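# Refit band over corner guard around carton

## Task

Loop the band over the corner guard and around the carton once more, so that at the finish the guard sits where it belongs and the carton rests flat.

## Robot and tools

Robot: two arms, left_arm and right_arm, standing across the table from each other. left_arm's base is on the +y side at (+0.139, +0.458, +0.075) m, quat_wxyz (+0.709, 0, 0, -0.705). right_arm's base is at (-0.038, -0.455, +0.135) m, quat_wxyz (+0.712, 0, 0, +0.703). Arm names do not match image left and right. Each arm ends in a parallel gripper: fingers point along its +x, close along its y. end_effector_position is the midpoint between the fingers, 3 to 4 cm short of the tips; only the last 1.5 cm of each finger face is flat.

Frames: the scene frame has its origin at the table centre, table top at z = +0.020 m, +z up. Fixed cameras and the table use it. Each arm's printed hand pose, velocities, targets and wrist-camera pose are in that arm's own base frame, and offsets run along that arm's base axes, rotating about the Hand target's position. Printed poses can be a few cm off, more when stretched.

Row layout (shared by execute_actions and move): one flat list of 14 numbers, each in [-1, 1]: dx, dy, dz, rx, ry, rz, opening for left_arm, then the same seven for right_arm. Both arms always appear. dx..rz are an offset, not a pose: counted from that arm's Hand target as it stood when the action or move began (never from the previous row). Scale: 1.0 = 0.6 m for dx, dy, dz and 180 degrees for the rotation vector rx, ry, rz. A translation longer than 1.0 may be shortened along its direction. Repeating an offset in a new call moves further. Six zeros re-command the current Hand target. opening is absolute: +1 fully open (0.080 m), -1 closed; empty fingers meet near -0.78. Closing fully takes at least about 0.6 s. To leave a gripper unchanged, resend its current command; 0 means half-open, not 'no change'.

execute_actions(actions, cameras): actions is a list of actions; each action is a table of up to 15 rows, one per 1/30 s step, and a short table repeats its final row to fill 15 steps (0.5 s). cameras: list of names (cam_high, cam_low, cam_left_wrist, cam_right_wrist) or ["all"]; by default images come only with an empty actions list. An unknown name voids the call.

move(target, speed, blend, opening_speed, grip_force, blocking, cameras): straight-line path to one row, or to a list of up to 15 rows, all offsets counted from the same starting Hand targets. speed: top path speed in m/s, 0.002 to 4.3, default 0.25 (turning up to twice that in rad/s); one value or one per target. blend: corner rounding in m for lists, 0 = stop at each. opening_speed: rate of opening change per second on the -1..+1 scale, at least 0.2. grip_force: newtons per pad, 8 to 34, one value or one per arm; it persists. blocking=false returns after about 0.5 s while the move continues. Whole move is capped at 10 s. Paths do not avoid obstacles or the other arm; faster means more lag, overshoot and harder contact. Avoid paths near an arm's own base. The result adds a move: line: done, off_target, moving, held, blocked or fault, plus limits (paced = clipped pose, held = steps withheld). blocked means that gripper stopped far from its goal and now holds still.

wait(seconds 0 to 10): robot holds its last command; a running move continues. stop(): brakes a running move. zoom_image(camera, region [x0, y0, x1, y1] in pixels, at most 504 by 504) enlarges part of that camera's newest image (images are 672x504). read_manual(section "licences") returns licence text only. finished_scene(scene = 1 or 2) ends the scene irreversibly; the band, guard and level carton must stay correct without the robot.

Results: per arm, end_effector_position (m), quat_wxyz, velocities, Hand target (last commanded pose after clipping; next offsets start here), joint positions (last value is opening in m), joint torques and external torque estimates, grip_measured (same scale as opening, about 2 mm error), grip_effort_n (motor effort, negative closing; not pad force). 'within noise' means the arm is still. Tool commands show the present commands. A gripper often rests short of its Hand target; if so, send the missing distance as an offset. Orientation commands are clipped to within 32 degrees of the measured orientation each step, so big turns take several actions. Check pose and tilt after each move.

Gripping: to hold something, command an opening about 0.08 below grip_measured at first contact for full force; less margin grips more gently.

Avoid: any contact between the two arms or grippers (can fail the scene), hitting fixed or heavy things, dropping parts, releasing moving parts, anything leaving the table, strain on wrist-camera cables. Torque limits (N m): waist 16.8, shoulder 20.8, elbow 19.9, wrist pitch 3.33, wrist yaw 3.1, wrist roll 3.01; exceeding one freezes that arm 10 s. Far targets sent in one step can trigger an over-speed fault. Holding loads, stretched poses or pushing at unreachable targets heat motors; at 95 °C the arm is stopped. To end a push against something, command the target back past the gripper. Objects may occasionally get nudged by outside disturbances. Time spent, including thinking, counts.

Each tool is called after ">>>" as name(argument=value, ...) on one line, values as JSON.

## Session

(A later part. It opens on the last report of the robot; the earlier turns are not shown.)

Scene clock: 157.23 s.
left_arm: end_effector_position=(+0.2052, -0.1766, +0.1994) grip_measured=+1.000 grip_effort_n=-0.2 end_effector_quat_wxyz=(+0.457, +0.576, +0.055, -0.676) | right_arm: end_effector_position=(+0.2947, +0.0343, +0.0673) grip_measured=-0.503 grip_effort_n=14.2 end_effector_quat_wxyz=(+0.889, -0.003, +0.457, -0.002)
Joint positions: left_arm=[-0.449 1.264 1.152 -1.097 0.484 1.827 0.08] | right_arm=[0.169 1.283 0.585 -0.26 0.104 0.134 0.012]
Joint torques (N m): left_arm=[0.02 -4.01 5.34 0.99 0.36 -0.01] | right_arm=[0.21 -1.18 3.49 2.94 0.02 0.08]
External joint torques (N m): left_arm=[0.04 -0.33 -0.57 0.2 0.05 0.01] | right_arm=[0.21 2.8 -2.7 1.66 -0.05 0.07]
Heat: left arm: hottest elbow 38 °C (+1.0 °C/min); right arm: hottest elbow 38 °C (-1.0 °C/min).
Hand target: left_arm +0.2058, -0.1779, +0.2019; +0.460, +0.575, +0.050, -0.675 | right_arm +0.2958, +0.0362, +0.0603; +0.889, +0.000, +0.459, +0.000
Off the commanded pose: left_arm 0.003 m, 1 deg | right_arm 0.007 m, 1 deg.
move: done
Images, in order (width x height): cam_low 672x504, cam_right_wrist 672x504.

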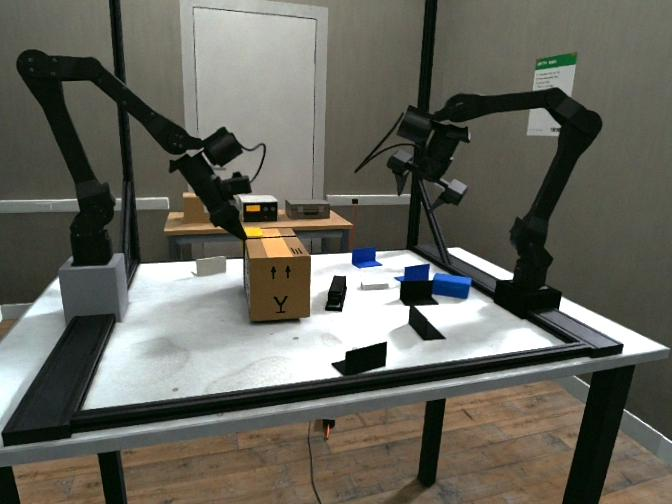

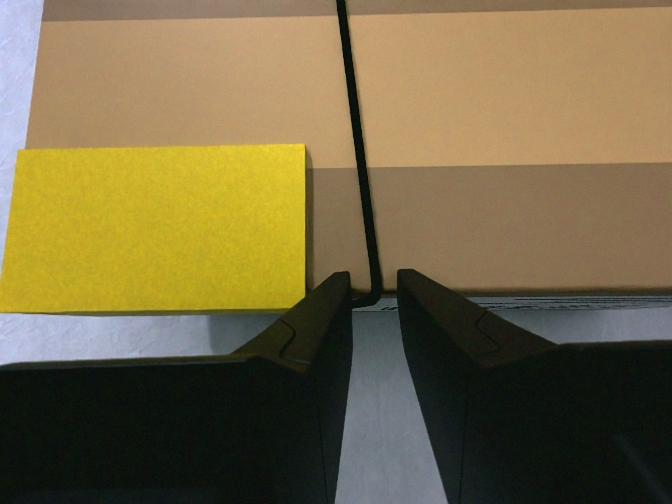

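>>> move(target=[0,0,0,0,0,0,1,0,0,-0.004,0,0,0,-1], opening_speed=0.7, speed=0.05)

>>> move(target=[[0,0,0,0,0,0,1,-0.009,0.005,0.029,0,0,0,-1],[0,0,0,0,0,0,1,-0.010,0.045,0.031,0,0,0,-1]], speed=0.04, blend=[0.004,0], cameras=["cam_low","cam_right_wrist"])

>>> zoom_image(camera="cam_low", region=[220, 215, 270, 253])

>>> zoom_image(camera="cam_right_wrist", region=[250, 150, 490, 330])

Scene clock: 164.57 s.
left_arm: end_effector_position=(+0.2052, -0.1766, +0.1994) grip_measured=+1.000 grip_effort_n=0.2 end_effector_quat_wxyz=(+0.457, +0.576, +0.055, -0.676) | right_arm: end_effector_position=(+0.2951, +0.0350, +0.0672) grip_measured=-0.767 grip_effort_n=-52.3 end_effector_quat_wxyz=(+0.891, -0.004, +0.454, -0.001)
Joint positions: left_arm=[-0.449 1.264 1.152 -1.097 0.484 1.827 0.08] | right_arm=[0.172 1.282 0.58 -0.249 0.106 0.134 0]
Joint torques (N m): left_arm=[0.03 -4.02 5.34 0.99 0.36 -0.01] | right_arm=[-0.09 -0.5 3.35 3.03 -0.02 0.07]
External joint torques (N m): left_arm=[0.05 -0.32 -0.57 0.2 0.05 0.01] | right_arm=[-0.11 3.44 -2.77 1.77 -0.08 0.07]
Motor temperatures (°C): left_arm=[29 33 38 33 31 31] | right_arm=[27 34 38 42 34 30]
Heat: left arm: hottest elbow 38 °C (+1.0 °C/min); right arm: hottest wrist pitch 42 °C (+8.1 °C/min). Heating fast: the right arm's wrist pitch motor: a push or a pull is the cause, and it goes on while you think. Ease it with your next call, before anything else.
Hand target: left_arm +0.2058, -0.1779, +0.2019; +0.460, +0.575, +0.050, -0.675 | right_arm +0.2958, +0.0362, +0.0579; +0.889, +0.000, +0.459, +0.000
Off the commanded pose: left_arm 0.003 m, 1 deg | right_arm 0.009 m, 1 deg.
move: off_target (right_arm)

Scene clock: 166.20 s.
left_arm: end_effector_position=(+0.2052, -0.1766, +0.1994) grip_measured=+1.000 grip_effort_n=-0.2 end_effector_quat_wxyz=(+0.457, +0.576, +0.055, -0.676) | right_arm: end_effector_position=(+0.2882, +0.0621, +0.0748) grip_measured=-0.770 grip_effort_n=-37.4 end_effector_quat_wxyz=(+0.888, -0.002, +0.459, +0.003)
Joint positions: left_arm=[-0.449 1.264 1.152 -1.097 0.484 1.827 0.08] | right_arm=[0.296 1.269 0.613 -0.318 0.166 0.237 0]
Joint torques (N m): left_arm=[0.03 -4.02 5.33 0.99 0.36 -0.01] | right_arm=[0.45 -2.88 6.27 0.36 0.21 0.28]
External joint torques (N m): left_arm=[0.03 -0.33 -0.57 0.2 0.05 0.01] | right_arm=[0.45 1 0.17 -0.83 0.1 0.28]
Heat: left arm: hottest elbow 38 °C (+1.0 °C/min); right arm: hottest wrist pitch 41 °C (+7.1 °C/min). Heating fast: the right arm's wrist pitch motor: a push or a pull is the cause, and it goes on while you think. Ease it with your next call, before anything else.
Hand target: left_arm +0.2058, -0.1779, +0.2019; +0.460, +0.575, +0.050, -0.675 | right_arm +0.2898, +0.0632, +0.0766; +0.889, +0.000, +0.459, +0.000
Off the commanded pose: left_arm 0.003 m, 1 deg | right_arm 0.003 m, 0 deg.
move: done
Images, in order (width x height): cam_low 672x504, cam_right_wrist 672x504.

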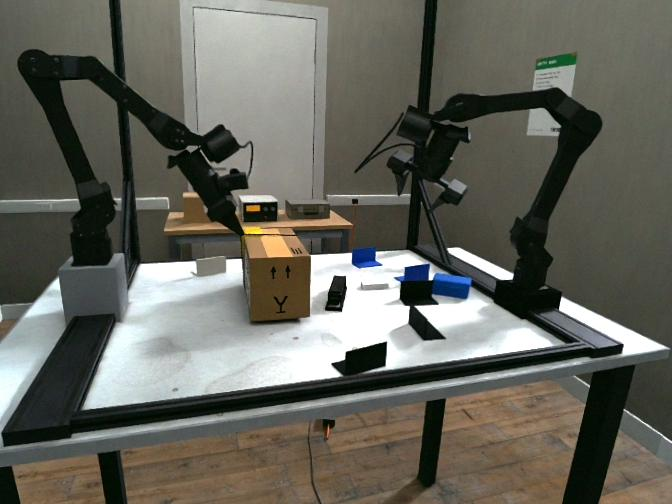

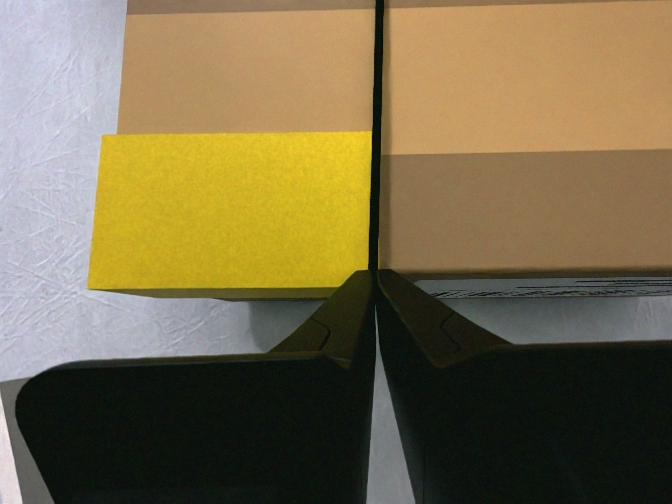

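Scaled by 10.080 from the camera's 672x504 image, which has a finer 960x720 frame.

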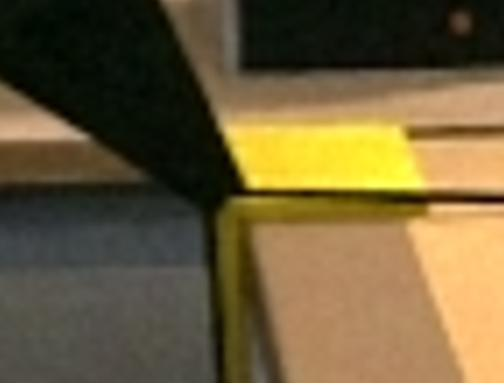

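Scaled by 2.100 from the camera's 672x504 image, which has a finer 960x720 frame.

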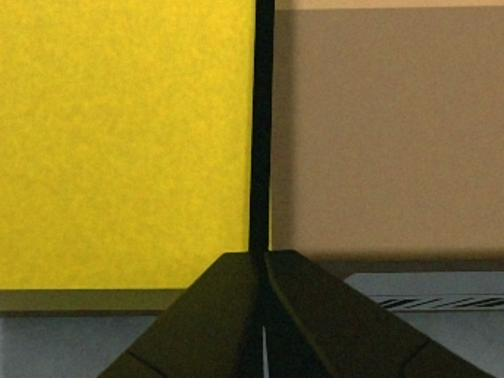

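>>> move(target=[0,0,0,0,0,0,1,0,0.028,0.002,0,0,0,-1], speed=0.04, cameras=["cam_high","cam_low","cam_right_wrist"])

>>> zoom_image(camera="cam_high", region=[215, 185, 350, 275])

>>> zoom_image(camera="cam_low", region=[220, 215, 270, 253])

Scene clock: 170.27 s.
left_arm: end_effector_position=(+0.2052, -0.1766, +0.1994) grip_measured=+1.000 grip_effort_n=0.2 end_effector_quat_wxyz=(+0.457, +0.576, +0.055, -0.676) | right_arm: end_effector_position=(+0.2883, +0.0765, +0.0757) grip_measured=-0.770 grip_effort_n=-37.4 end_effector_quat_wxyz=(+0.888, -0.005, +0.459, -0.002)
Joint positions: left_arm=[-0.449 1.264 1.152 -1.097 0.484 1.827 0.08] | right_arm=[0.369 1.295 0.636 -0.33 0.218 0.3 0]
Joint torques (N m): left_arm=[0.02 -4.02 5.34 0.99 0.36 -0.01] | right_arm=[0.56 -3.04 6.38 0.41 0.15 0.27]
External joint torques (N m): left_arm=[0 -0.28 -0.6 0.19 0.05 0.01] | right_arm=[0.51 1.04 0.17 -0.81 0.03 0.27]
Heat: left arm: hottest elbow 38 °C (+1.0 °C/min); right arm: hottest elbow 39 °C (+0.0 °C/min).
Hand target: left_arm +0.2058, -0.1779, +0.2019; +0.460, +0.575, +0.050, -0.675 | right_arm +0.2898, +0.0800, +0.0777; +0.889, +0.000, +0.459, +0.000
Off the commanded pose: left_arm 0.003 m, 1 deg | right_arm 0.004 m, 1 deg.
move: done
Images, in order (width x height): cam_high 672x504, cam_low 672x504, cam_right_wrist 672x504.

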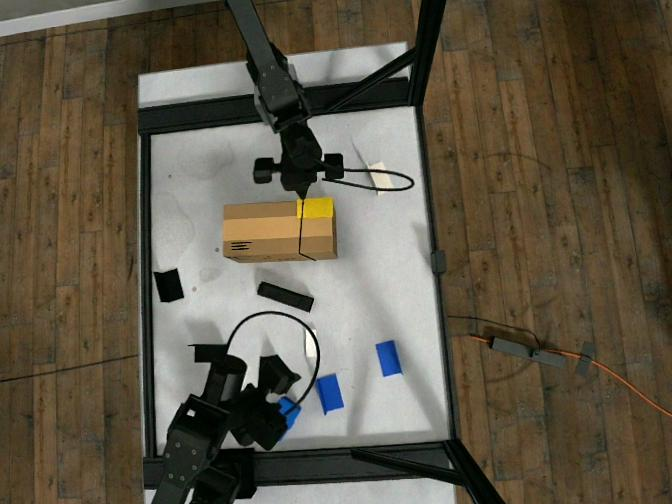

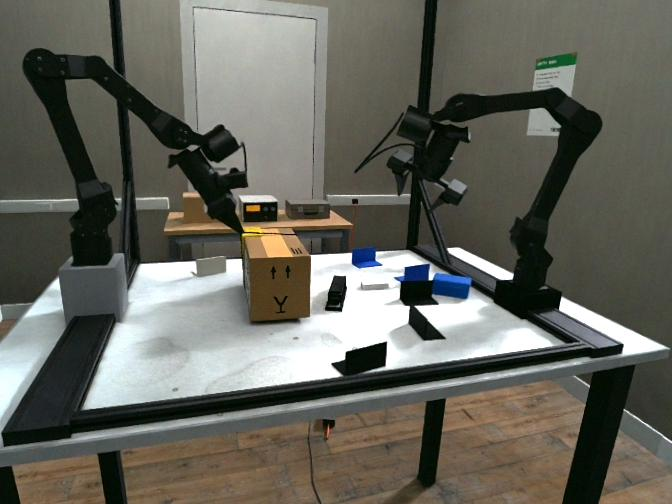

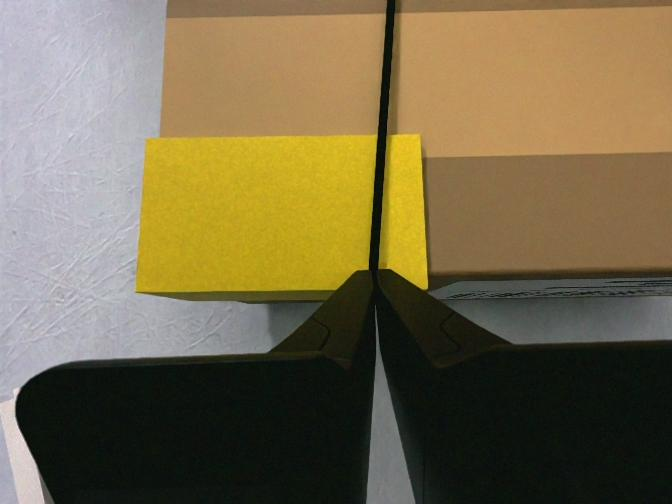

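Scaled by 3.733 from the camera's 672x504 image, which has a finer 960x720 frame.

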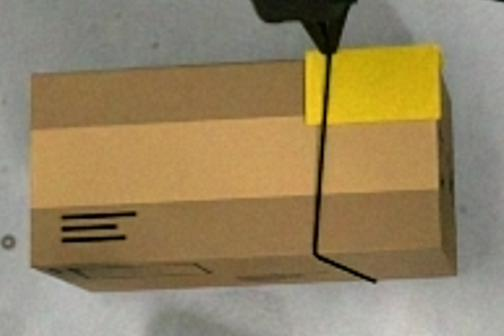

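Scaled by 10.080 from the camera's 672x504 image, which has a finer 960x720 frame.

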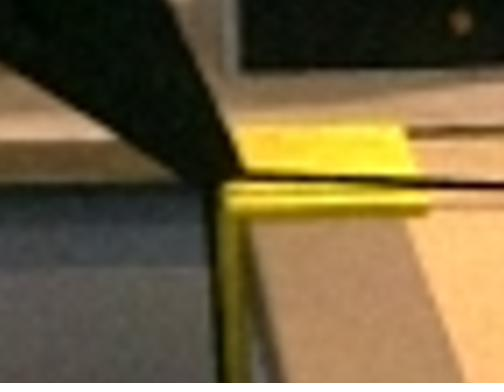

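>>> move(target=[0,0,0,0,0,0,1,0,0.017,0.001,0,0,0,-1], speed=0.04, cameras=["cam_high","cam_low","cam_right_wrist"])

>>> zoom_image(camera="cam_high", region=[215, 185, 350, 275])

Scene clock: 175.23 s.
left_arm: end_effector_position=(+0.2052, -0.1766, +0.1994) grip_measured=+1.000 grip_effort_n=-0.2 end_effector_quat_wxyz=(+0.457, +0.576, +0.055, -0.676) | right_arm: end_effector_position=(+0.2883, +0.0857, +0.0760) grip_measured=-0.770 grip_effort_n=-37.4 end_effector_quat_wxyz=(+0.888, -0.005, +0.459, -0.004)
Joint positions: left_arm=[-0.449 1.264 1.152 -1.097 0.484 1.827 0.08] | right_arm=[0.41 1.313 0.652 -0.338 0.244 0.337 0]
Joint torques (N m): left_arm=[0.02 -4.02 5.33 0.99 0.36 -0.01] | right_arm=[0.74 -3.13 6.43 0.4 0.12 0.27]
External joint torques (N m): left_arm=[0.02 -0.27 -0.61 0.19 0.05 0.01] | right_arm=[0.74 1.05 0.27 -0.79 -0.03 0.27]
Heat: left arm: hottest elbow 38 °C (+1.0 °C/min); right arm: hottest elbow 40 °C (+2.0 °C/min).
Hand target: left_arm +0.2058, -0.1779, +0.2019; +0.460, +0.575, +0.050, -0.675 | right_arm +0.2897, +0.0902, +0.0783; +0.889, +0.000, +0.459, +0.000
Off the commanded pose: left_arm 0.003 m, 1 deg | right_arm 0.005 m, 1 deg.
move: done
Images, in order (width x height): cam_high 672x504, cam_low 672x504, cam_right_wrist 672x504.

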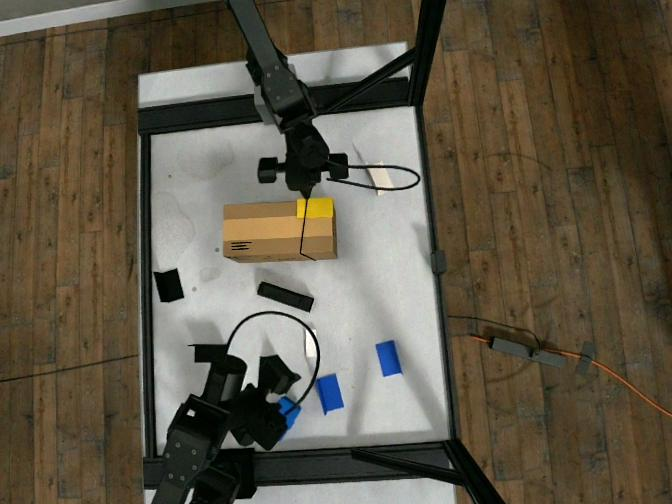

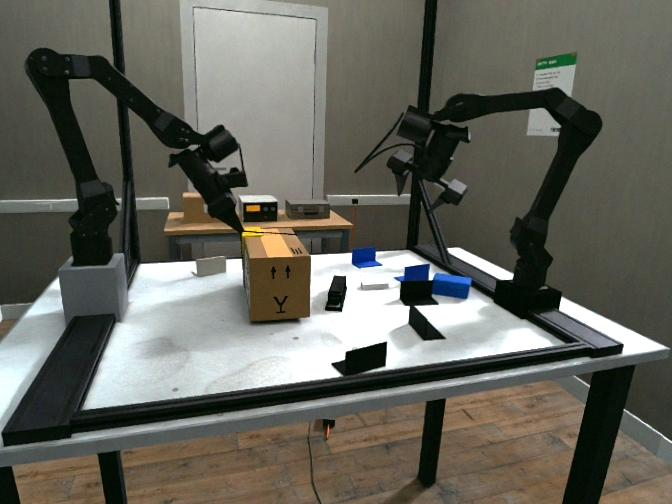

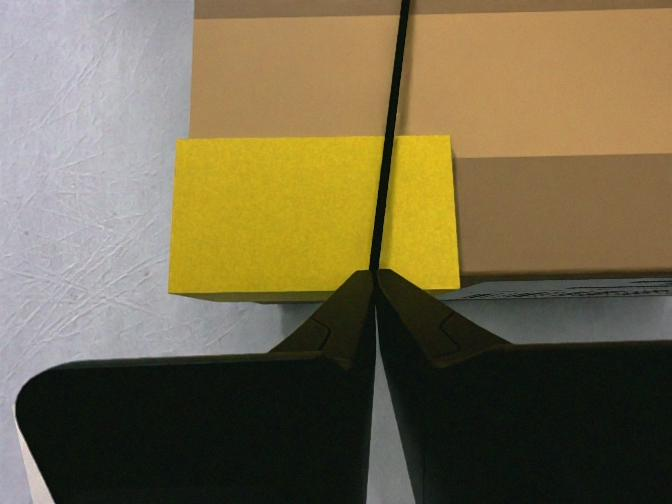

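Scaled by 3.733 from the camera's 672x504 image, which has a finer 960x720 frame.

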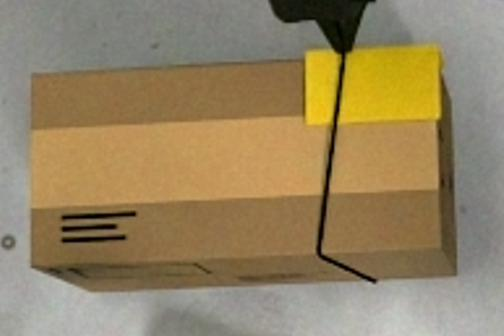

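>>> move(target=[[0,0,0,0,0,0,1,0.006,0.002,-0.010,0,0,0,-1],[0,0,0,0,0,0,1,0.006,0.002,-0.010,0,0,0,-0.5],[0,0,0,0,0,0,1,-0.05,0.002,0.05,0,0,0,-0.5]], speed=0.06, cameras=["cam_high","cam_low","cam_right_wrist"])

>>> zoom_image(camera="cam_high", region=[215, 185, 350, 275])

>>> zoom_image(camera="cam_right_wrist", region=[140, 80, 540, 380])

Scene clock: 183.70 s.
left_arm: end_effector_position=(+0.2052, -0.1766, +0.1994) grip_measured=+1.000 grip_effort_n=0.2 end_effector_quat_wxyz=(+0.457, +0.576, +0.055, -0.676) | right_arm: end_effector_position=(+0.2562, +0.0905, +0.1002) grip_measured=-0.503 grip_effort_n=15.6 end_effector_quat_wxyz=(+0.882, -0.007, +0.470, +0.003)
Joint positions: left_arm=[-0.449 1.264 1.152 -1.097 0.484 1.827 0.08] | right_arm=[0.484 1.165 0.673 -0.544 0.262 0.396 0.012]
Joint torques (N m): left_arm=[0.03 -4.02 5.34 0.99 0.36 -0.01] | right_arm=[0.23 -3.96 6.99 0.69 0.42 0.27]
External joint torques (N m): left_arm=[0.03 -0.37 -0.52 0.21 0.05 0.01] | right_arm=[0.22 -0.59 0.55 -0.47 0.26 0.27]
Motor temperatures (°C): left_arm=[29 33 38 33 31 31] | right_arm=[27 34 40 37 34 30]
Heat: left arm: hottest elbow 38 °C (+1.0 °C/min); right arm: hottest elbow 40 °C (+2.0 °C/min).
Hand target: left_arm +0.2058, -0.1779, +0.2019; +0.460, +0.575, +0.050, -0.675 | right_arm +0.2598, +0.0914, +0.1083; +0.889, +0.000, +0.459, +0.000
Off the commanded pose: left_arm 0.003 m, 1 deg | right_arm 0.009 m, 2 deg.
move: off_target (right_arm)
Images, in order (width x height): cam_high 672x504, cam_low 672x504, cam_right_wrist 672x504.

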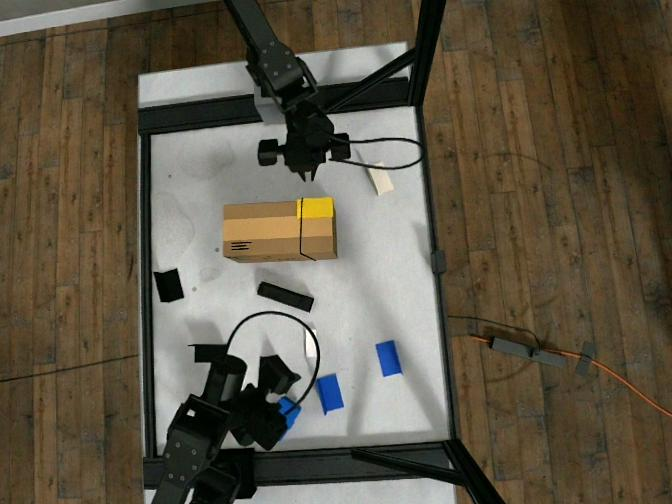

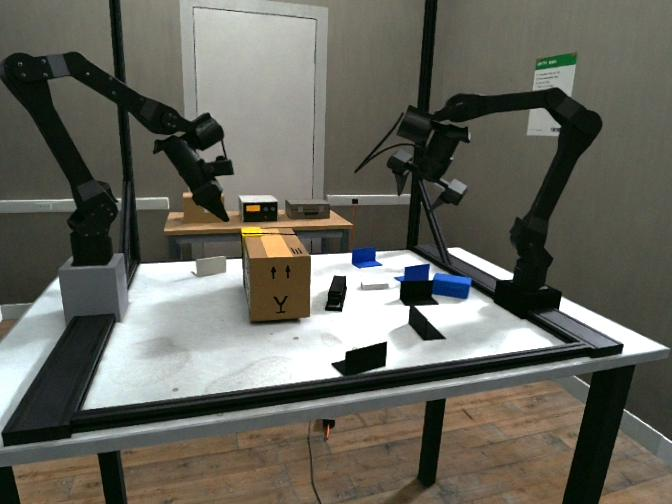

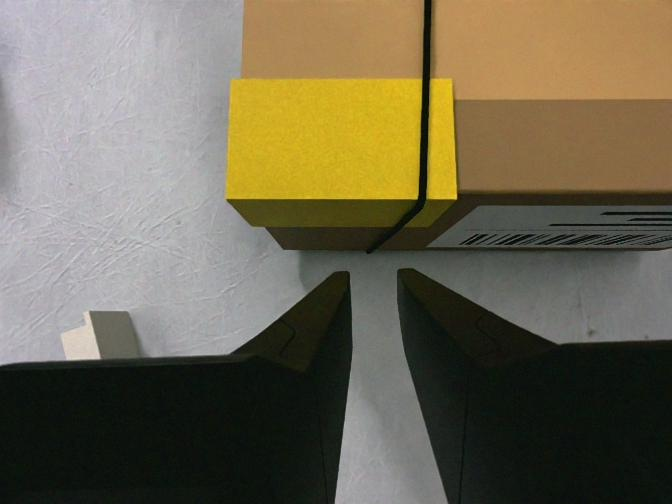

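Scaled by 3.733 from the camera's 672x504 image, which has a finer 960x720 frame.

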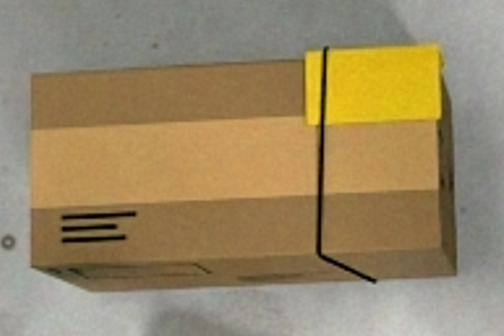

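Scaled by 1.260 from the camera's 672x504 image, which has a finer 960x720 frame.

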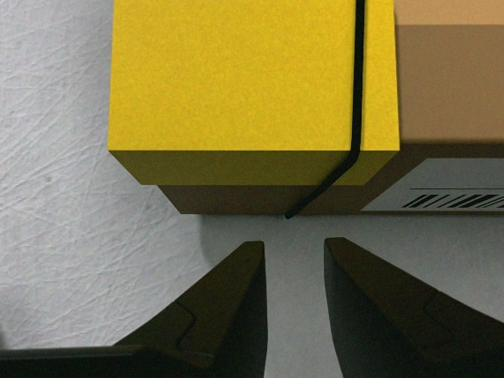

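>>> move(target=[[0,0,0,0,0,0,0,0,0,0,0,0,0,-0.5],[0.273,-0.053,0.1,-0.160,0.132,0.686,0,-0.15,0,0.15,0,0,0,-0.5]], speed=0.3, cameras=["all"])

Scene clock: 195.10 s.
left_arm: end_effector_position=(+0.3667, -0.2085, +0.2583) grip_measured=+0.004 grip_effort_n=-17.4 end_effector_quat_wxyz=(+0.885, -0.002, +0.466, -0.001) | right_arm: end_effector_position=(+0.1682, +0.0912, +0.1916) grip_measured=-0.503 grip_effort_n=16.0 end_effector_quat_wxyz=(+0.883, -0.009, +0.469, +0.002)
Joint positions: left_arm=[-0.636 1.793 1.878 -1.149 -0.34 -0.549 0.035] | right_arm=[0.832 0.891 0.929 -1.185 0.431 0.722 0.012]
Joint torques (N m): left_arm=[-0.21 -7.13 6.78 0.88 -0.54 -0.11] | right_arm=[0.25 -1.86 6.87 0.56 0.59 0.27]
External joint torques (N m): left_arm=[-0.11 0.32 0.89 -0.17 -0.34 -0.11] | right_arm=[0.23 -0.57 0.8 -0.39 0.32 0.27]
Heat: left arm: hottest elbow 38 °C (+1.0 °C/min); right arm: hottest elbow 41 °C (+3.0 °C/min).
Hand target: left_arm +0.3696, -0.2097, +0.2620; +0.889, -0.001, +0.459, +0.002 | right_arm +0.1698, +0.0914, +0.1983; +0.889, +0.000, +0.459, +0.000
Off the commanded pose: left_arm 0.005 m, 1 deg | right_arm 0.007 m, 2 deg.
move: done

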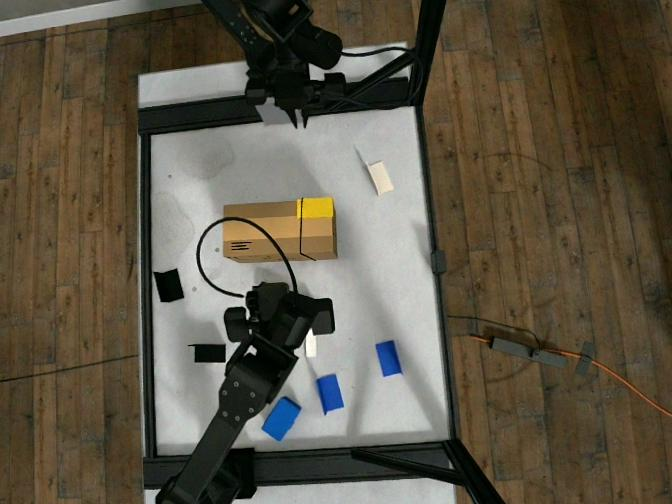

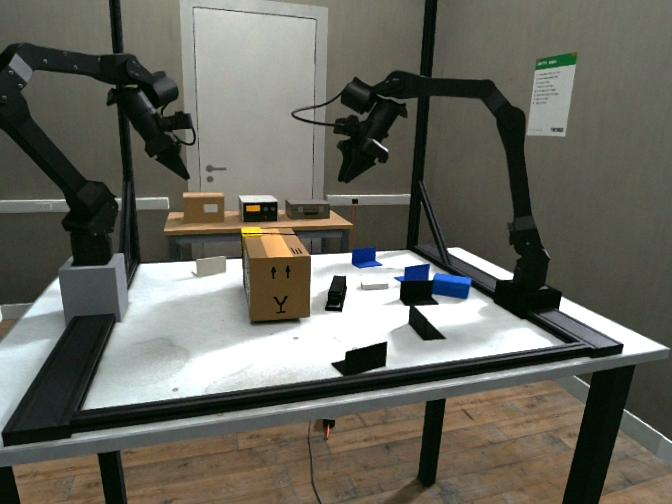

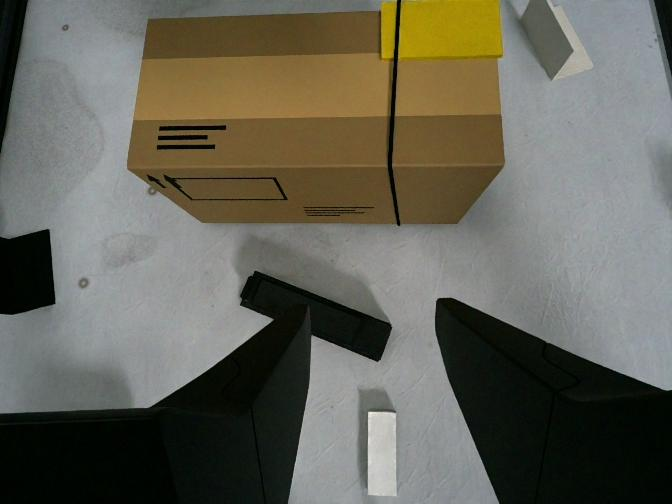

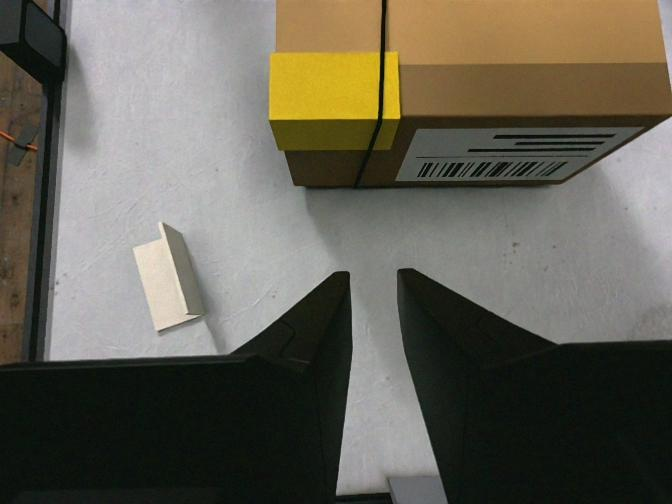

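>>> move(target=[0.122,-0.016,-0.175,0,0,0,-0.4,0,0,0,0,0,0,-0.5], speed=0.2, cameras=["cam_low","cam_left_wrist"])

>>> zoom_image(camera="cam_low", region=[230, 190, 350, 280])

Scene clock: 203.63 s.
left_arm: end_effector_position=(+0.4419, -0.2181, +0.1592) grip_measured=-0.397 grip_effort_n=-17.0 end_effector_quat_wxyz=(+0.888, -0.005, +0.460, +0.005) | right_arm: end_effector_position=(+0.1682, +0.0913, +0.1916) grip_measured=-0.503 grip_effort_n=15.6 end_effector_quat_wxyz=(+0.883, -0.009, +0.469, +0.002)
Joint positions: left_arm=[-0.552 2.001 1.748 -0.778 -0.311 -0.479 0.017] | right_arm=[0.832 0.891 0.929 -1.185 0.431 0.722 0.012]
Joint torques (N m): left_arm=[-0.05 -9.47 4.91 1.71 -0.05 0.15] | right_arm=[0.24 -1.82 6.94 0.55 0.6 0.27]
External joint torques (N m): left_arm=[-0.01 -0.05 -1.4 0.62 0.15 0.15] | right_arm=[0.23 -0.53 0.84 -0.4 0.33 0.26]
Heat: left arm: hottest elbow 38 °C (+0.0 °C/min); right arm: hottest elbow 42 °C (+5.0 °C/min).
Hand target: left_arm +0.4429, -0.2192, +0.1570; +0.889, -0.001, +0.459, +0.002 | right_arm +0.1698, +0.0914, +0.1983; +0.889, +0.000, +0.459, +0.000
Off the commanded pose: left_arm 0.003 m, 1 deg | right_arm 0.007 m, 2 deg.
move: done
Images, in order (width x height): cam_low 672x504, cam_left_wrist 672x504.

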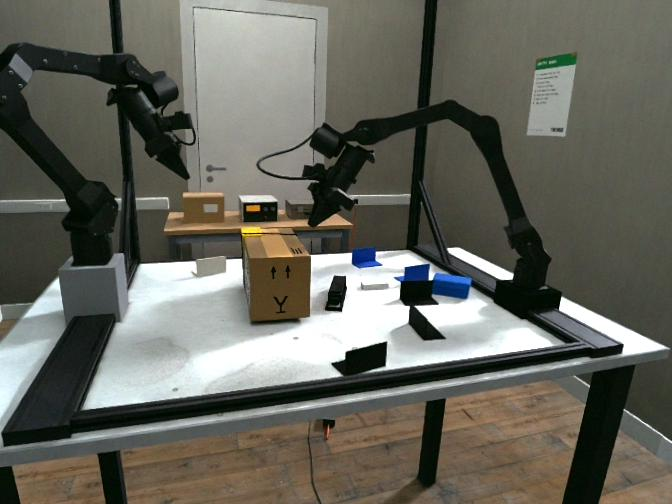

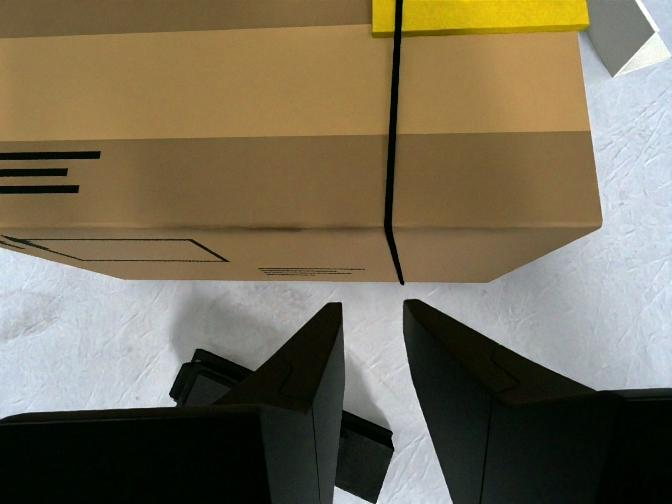

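Scaled by 4.200 from the camera's 672x504 image, which has a finer 960x720 frame.

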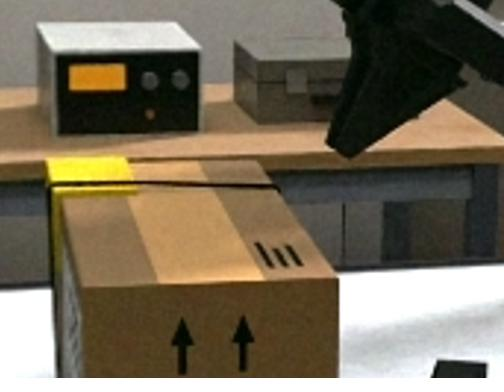

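>>> move(target=[0.04,-0.006,-0.015,0,0,0,-0.4,0,0,0,0,0,0,-0.5], speed=0.1, cameras=["cam_low","cam_left_wrist"])

>>> zoom_image(camera="cam_low", region=[230, 190, 350, 280])

Scene clock: 207.93 s.
left_arm: end_effector_position=(+0.4622, -0.2203, +0.1451) grip_measured=-0.397 grip_effort_n=-16.5 end_effector_quat_wxyz=(+0.885, -0.001, +0.465, +0.006) | right_arm: end_effector_position=(+0.1682, +0.0913, +0.1916) grip_measured=-0.503 grip_effort_n=16.0 end_effector_quat_wxyz=(+0.883, -0.009, +0.469, +0.002)
Joint positions: left_arm=[-0.532 2.089 1.826 -0.777 -0.3 -0.459 0.017] | right_arm=[0.832 0.891 0.929 -1.185 0.431 0.722 0.012]
Joint torques (N m): left_arm=[0.04 -9.38 7.04 1.44 0 0.15] | right_arm=[0.25 -1.86 6.87 0.55 0.6 0.27]
External joint torques (N m): left_arm=[0.05 0.44 0.85 0.38 0.18 0.15] | right_arm=[0.24 -0.6 0.78 -0.41 0.33 0.27]
Heat: left arm: hottest elbow 38 °C (+0.0 °C/min); right arm: hottest elbow 43 °C (+6.0 °C/min).
Hand target: left_arm +0.4668, -0.2228, +0.1479; +0.889, -0.001, +0.459, +0.002 | right_arm +0.1698, +0.0914, +0.1983; +0.889, +0.000, +0.459, +0.000
Off the commanded pose: left_arm 0.006 m, 1 deg | right_arm 0.007 m, 2 deg.
move: done
Images, in order (width x height): cam_low 672x504, cam_left_wrist 672x504.

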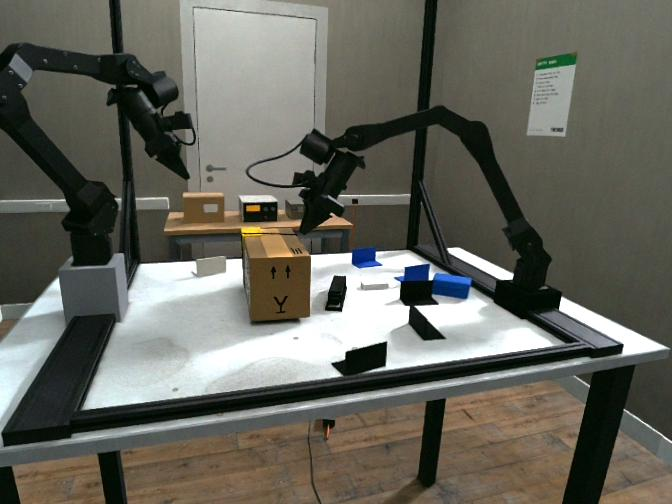

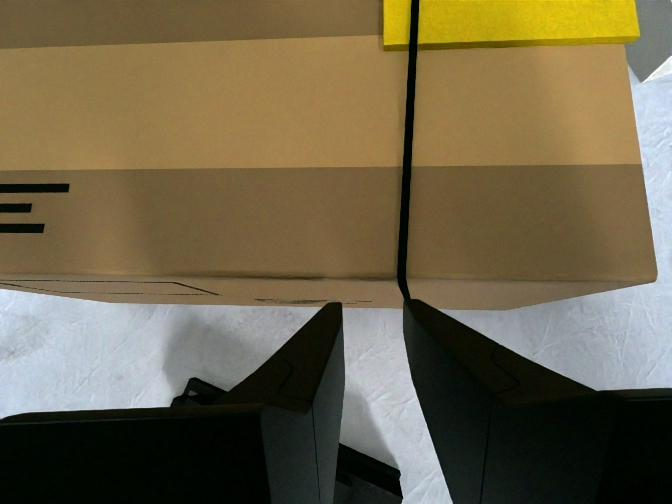

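Scaled by 4.200 from the camera's 672x504 image, which has a finer 960x720 frame.

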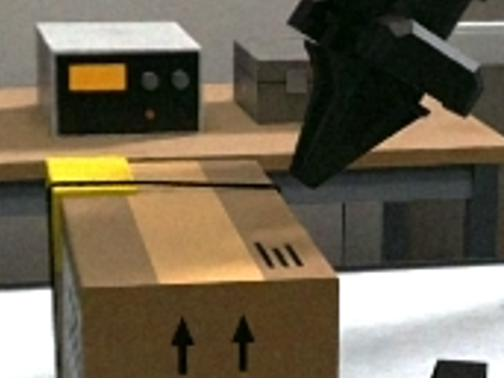

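>>> move(target=[[0.003,-0.016,0.003,0,0,0,-0.4,0,0,0,0,0,0,-0.5],[0.022,-0.016,-0.015,0,0,0,-0.4,0,0,0,0,0,0,-0.5]], speed=0.06, cameras=["cam_low","cam_left_wrist"])

>>> zoom_image(camera="cam_low", region=[270, 210, 320, 248])

Scene clock: 213.33 s.
left_arm: end_effector_position=(+0.4737, -0.2327, +0.1389) grip_measured=-0.397 grip_effort_n=-17.0 end_effector_quat_wxyz=(+0.886, -0.001, +0.464, +0.002) | right_arm: end_effector_position=(+0.1682, +0.0913, +0.1916) grip_measured=-0.503 grip_effort_n=15.6 end_effector_quat_wxyz=(+0.883, -0.009, +0.469, +0.002)
Joint positions: left_arm=[-0.541 2.156 1.906 -0.786 -0.299 -0.462 0.017] | right_arm=[0.832 0.891 0.929 -1.185 0.431 0.722 0.012]
Joint torques (N m): left_arm=[0.67 -9.31 6.88 1.72 -0.1 0.15] | right_arm=[0.19 -1.78 6.92 0.54 0.59 0.25]
External joint torques (N m): left_arm=[0.6 0.91 0.69 0.65 0.09 0.15] | right_arm=[0.19 -0.48 0.81 -0.42 0.32 0.24]
Motor temperatures (°C): left_arm=[29 38 38 35 31 31] | right_arm=[27 33 43 34 35 30]
Heat: left arm: hottest shoulder 38 °C (+5.1 °C/min); right arm: hottest elbow 43 °C (+5.1 °C/min).
Hand target: left_arm +0.4800, -0.2325, +0.1389; +0.889, -0.001, +0.459, +0.002 | right_arm +0.1698, +0.0914, +0.1983; +0.889, +0.000, +0.459, +0.000
Off the commanded pose: left_arm 0.006 m, 1 deg | right_arm 0.007 m, 2 deg.
move: done
Images, in order (width x height): cam_low 672x504, cam_left_wrist 672x504.

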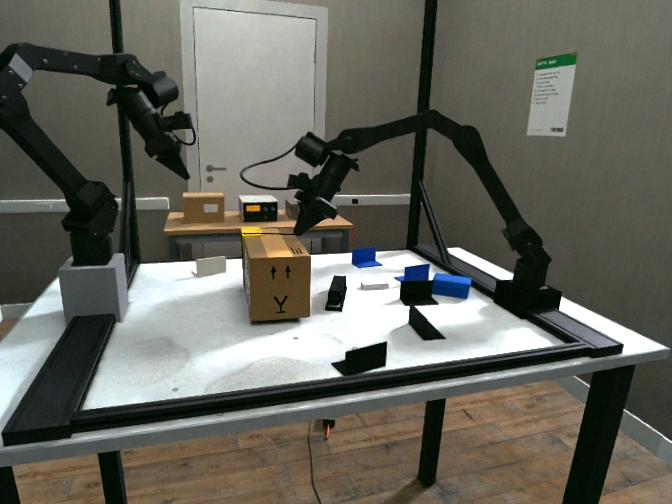

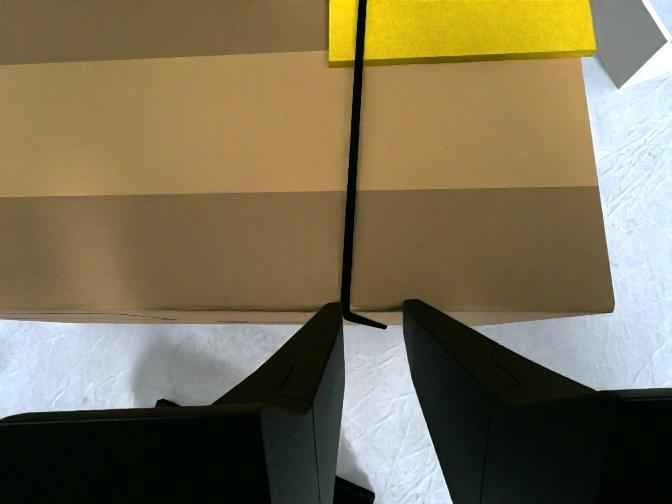

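Scaled by 10.080 from the camera's 672x504 image, which has a finer 960x720 frame.

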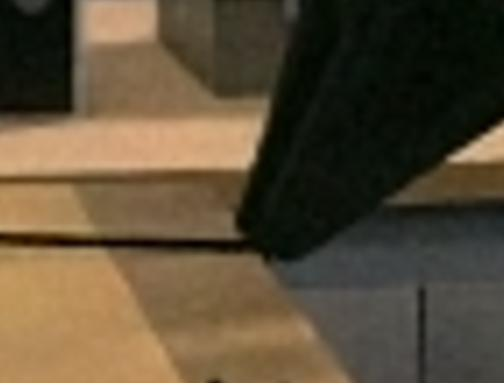

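>>> move(target=[[-0.008,0.014,0.015,0,0,0,-0.4,0,0,0,0,0,0,-0.5],[0.003,0.014,-0.013,0,0,0,-0.4,0,0,0,0,0,0,-0.5]], speed=0.06, cameras=["cam_low","cam_left_wrist"])

>>> zoom_image(camera="cam_low", region=[270, 210, 320, 248])

>>> zoom_image(camera="cam_left_wrist", region=[250, 200, 490, 380])

Scene clock: 219.33 s.
left_arm: end_effector_position=(+0.4775, -0.2259, +0.1373) grip_measured=-0.397 grip_effort_n=-14.2 end_effector_quat_wxyz=(+0.887, +0.004, +0.461, +0.000) | right_arm: end_effector_position=(+0.1682, +0.0913, +0.1916) grip_measured=-0.503 grip_effort_n=15.6 end_effector_quat_wxyz=(+0.883, -0.009, +0.469, +0.002)
Joint positions: left_arm=[-0.525 2.15 1.886 -0.761 -0.296 -0.436 0.017] | right_arm=[0.832 0.891 0.929 -1.185 0.431 0.722 0.012]
Joint torques (N m): left_arm=[0.68 -9.83 4 3.01 0.07 0.12] | right_arm=[0.25 -1.84 6.88 0.55 0.6 0.27]
External joint torques (N m): left_arm=[0.75 0.48 -2.27 1.91 0.25 0.12] | right_arm=[0.26 -0.53 0.79 -0.4 0.32 0.27]
Heat: left arm: hottest shoulder 40 °C (+7.1 °C/min); right arm: hottest elbow 44 °C (+6.1 °C/min).
Hand target: left_arm +0.4818, -0.2240, +0.1312; +0.889, -0.001, +0.459, +0.002 | right_arm +0.1698, +0.0914, +0.1983; +0.889, +0.000, +0.459, +0.000
Off the commanded pose: left_arm 0.008 m, 1 deg | right_arm 0.007 m, 2 deg.
move: done
Images, in order (width x height): cam_low 672x504, cam_left_wrist 672x504.

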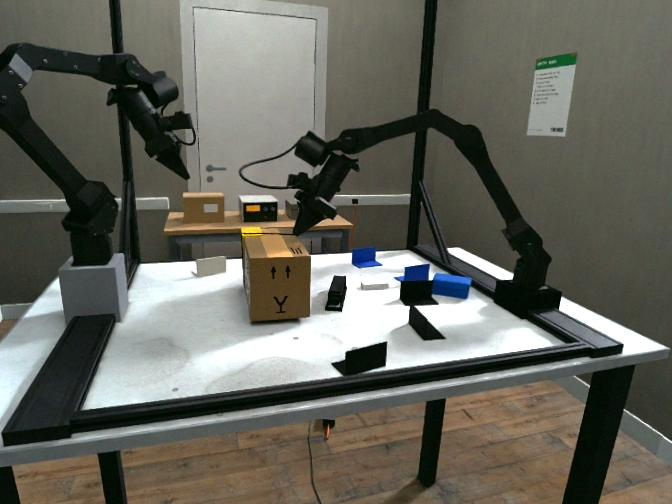

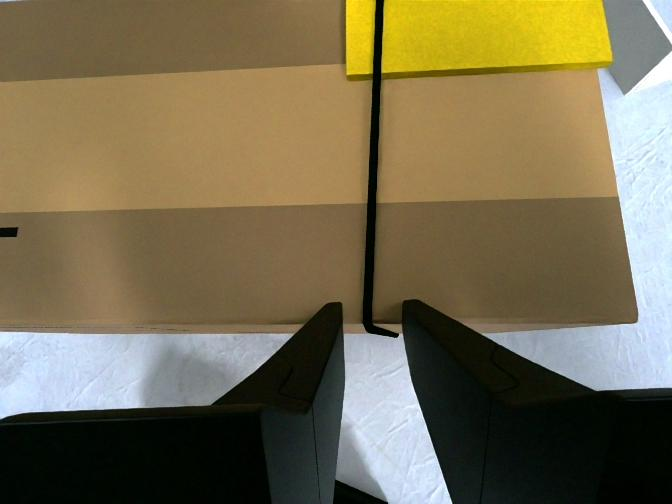

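Scaled by 10.080 from the camera's 672x504 image, which has a finer 960x720 frame.

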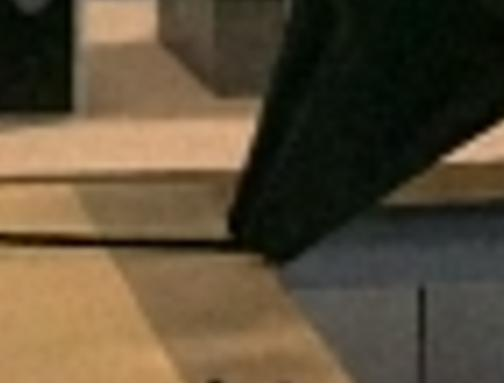

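Scaled by 2.100 from the camera's 672x504 image, which has a finer 960x720 frame.

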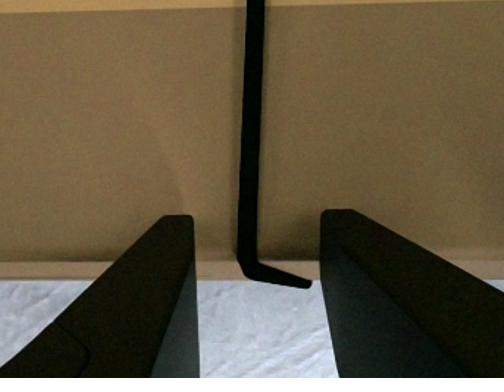

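>>> move(target=[-0.004,0,-0.009,0,0,0,-1,0,0,0,0,0,0,-0.5], opening_speed=0.7, speed=0.05)

>>> move(target=[[-0.005,-0.004,0.024,0,0,0,-1,0,0,0,0,0,0,-0.5],[-0.005,-0.05,0.024,0,0,0,-1,0,0,0,0,0,0,-0.5]], speed=0.04, blend=[0.004,0], cameras=["cam_low","cam_left_wrist","cam_high"])

>>> zoom_image(camera="cam_low", region=[270, 210, 320, 248])

Scene clock: 227.27 s.
left_arm: end_effector_position=(+0.4769, -0.2267, +0.1364) grip_measured=-0.766 grip_effort_n=-57.9 end_effector_quat_wxyz=(+0.890, -0.004, +0.456, -0.001) | right_arm: end_effector_position=(+0.1682, +0.0913, +0.1916) grip_measured=-0.503 grip_effort_n=15.6 end_effector_quat_wxyz=(+0.883, -0.009, +0.469, +0.002)
Joint positions: left_arm=[-0.526 2.137 1.856 -0.729 -0.293 -0.445 0.001] | right_arm=[0.832 0.891 0.929 -1.185 0.431 0.722 0.012]
Joint torques (N m): left_arm=[0.55 -9.25 3.61 2.53 -0.06 0.04] | right_arm=[0.29 -1.82 6.88 0.55 0.59 0.27]
External joint torques (N m): left_arm=[0.59 0.86 -2.62 1.42 0.11 0.04] | right_arm=[0.27 -0.55 0.82 -0.4 0.32 0.27]
Motor temperatures (°C): left_arm=[29 43 38 39 31 31] | right_arm=[27 33 44 34 35 31]
Heat: left arm: hottest shoulder 43 °C (+10.1 °C/min); right arm: hottest elbow 44 °C (+6.1 °C/min).
Hand target: left_arm +0.4794, -0.2241, +0.1257; +0.889, -0.001, +0.459, +0.002 | right_arm +0.1698, +0.0914, +0.1983; +0.889, +0.000, +0.459, +0.000
Off the commanded pose: left_arm 0.011 m, 1 deg | right_arm 0.007 m, 2 deg.
move: off_target (left_arm)

Scene clock: 229.63 s.
left_arm: end_effector_position=(+0.4731, -0.2482, +0.1404) grip_measured=-0.766 grip_effort_n=-57.4 end_effector_quat_wxyz=(+0.886, -0.001, +0.464, +0.004) | right_arm: end_effector_position=(+0.1682, +0.0913, +0.1916) grip_measured=-0.503 grip_effort_n=15.6 end_effector_quat_wxyz=(+0.883, -0.009, +0.469, +0.002)
Joint positions: left_arm=[-0.572 2.196 1.977 -0.827 -0.319 -0.493 0.001] | right_arm=[0.832 0.891 0.929 -1.185 0.431 0.722 0.012]
Joint torques (N m): left_arm=[-0.6 -9.24 7.19 1.41 -0.24 -0.11] | right_arm=[0.27 -1.79 6.92 0.56 0.6 0.27]
External joint torques (N m): left_arm=[-0.43 1.11 1.04 0.35 -0.06 -0.11] | right_arm=[0.26 -0.48 0.81 -0.39 0.32 0.27]
Heat: left arm: hottest shoulder 43 °C (+10.1 °C/min); right arm: hottest elbow 45 °C (+6.0 °C/min).
Hand target: left_arm +0.4763, -0.2541, +0.1400; +0.889, -0.001, +0.459, +0.002 | right_arm +0.1698, +0.0914, +0.1983; +0.889, +0.000, +0.459, +0.000
Off the commanded pose: left_arm 0.007 m, 1 deg | right_arm 0.007 m, 2 deg.
move: done; blend cut to 0 m at target 1
Images, in order (width x height): cam_high 672x504, cam_low 672x504, cam_left_wrist 672x504.

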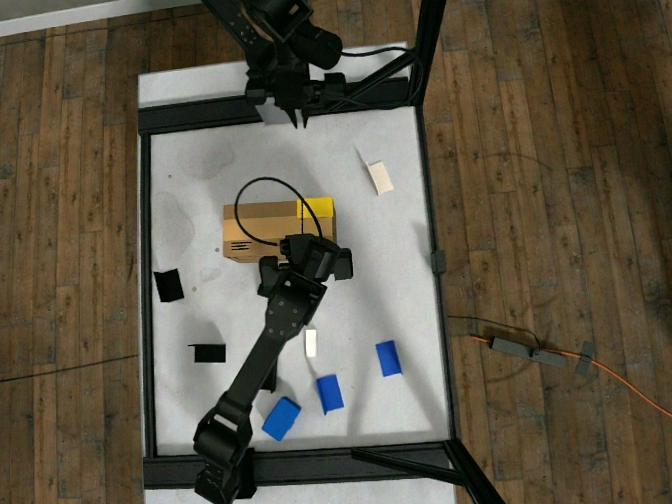

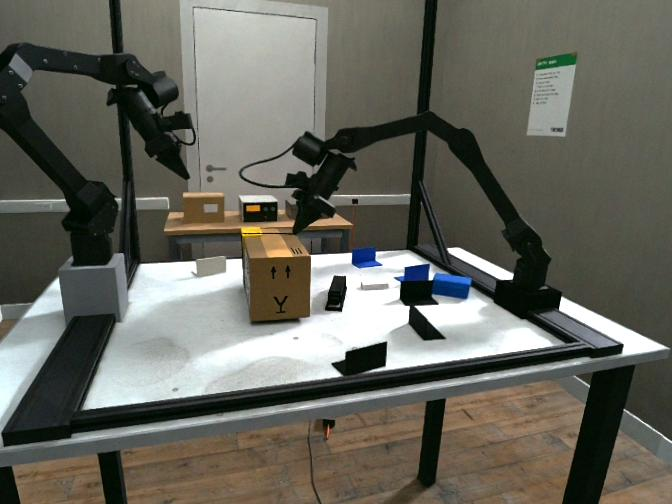

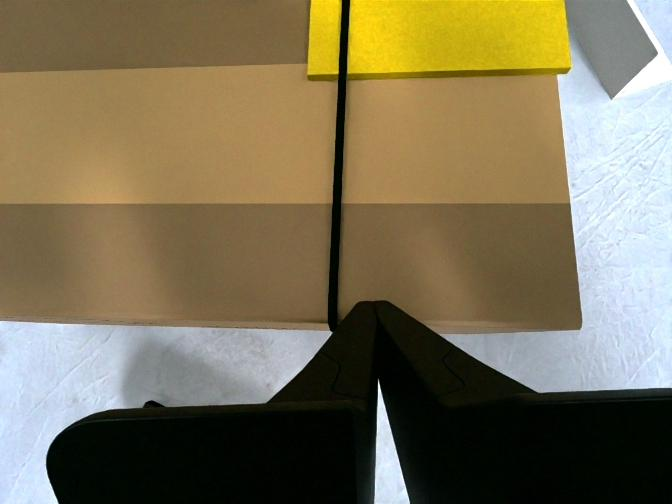

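Scaled by 10.080 from the camera's 672x504 image, which has a finer 960x720 frame.

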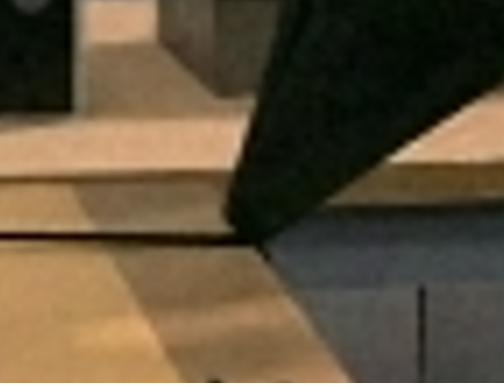

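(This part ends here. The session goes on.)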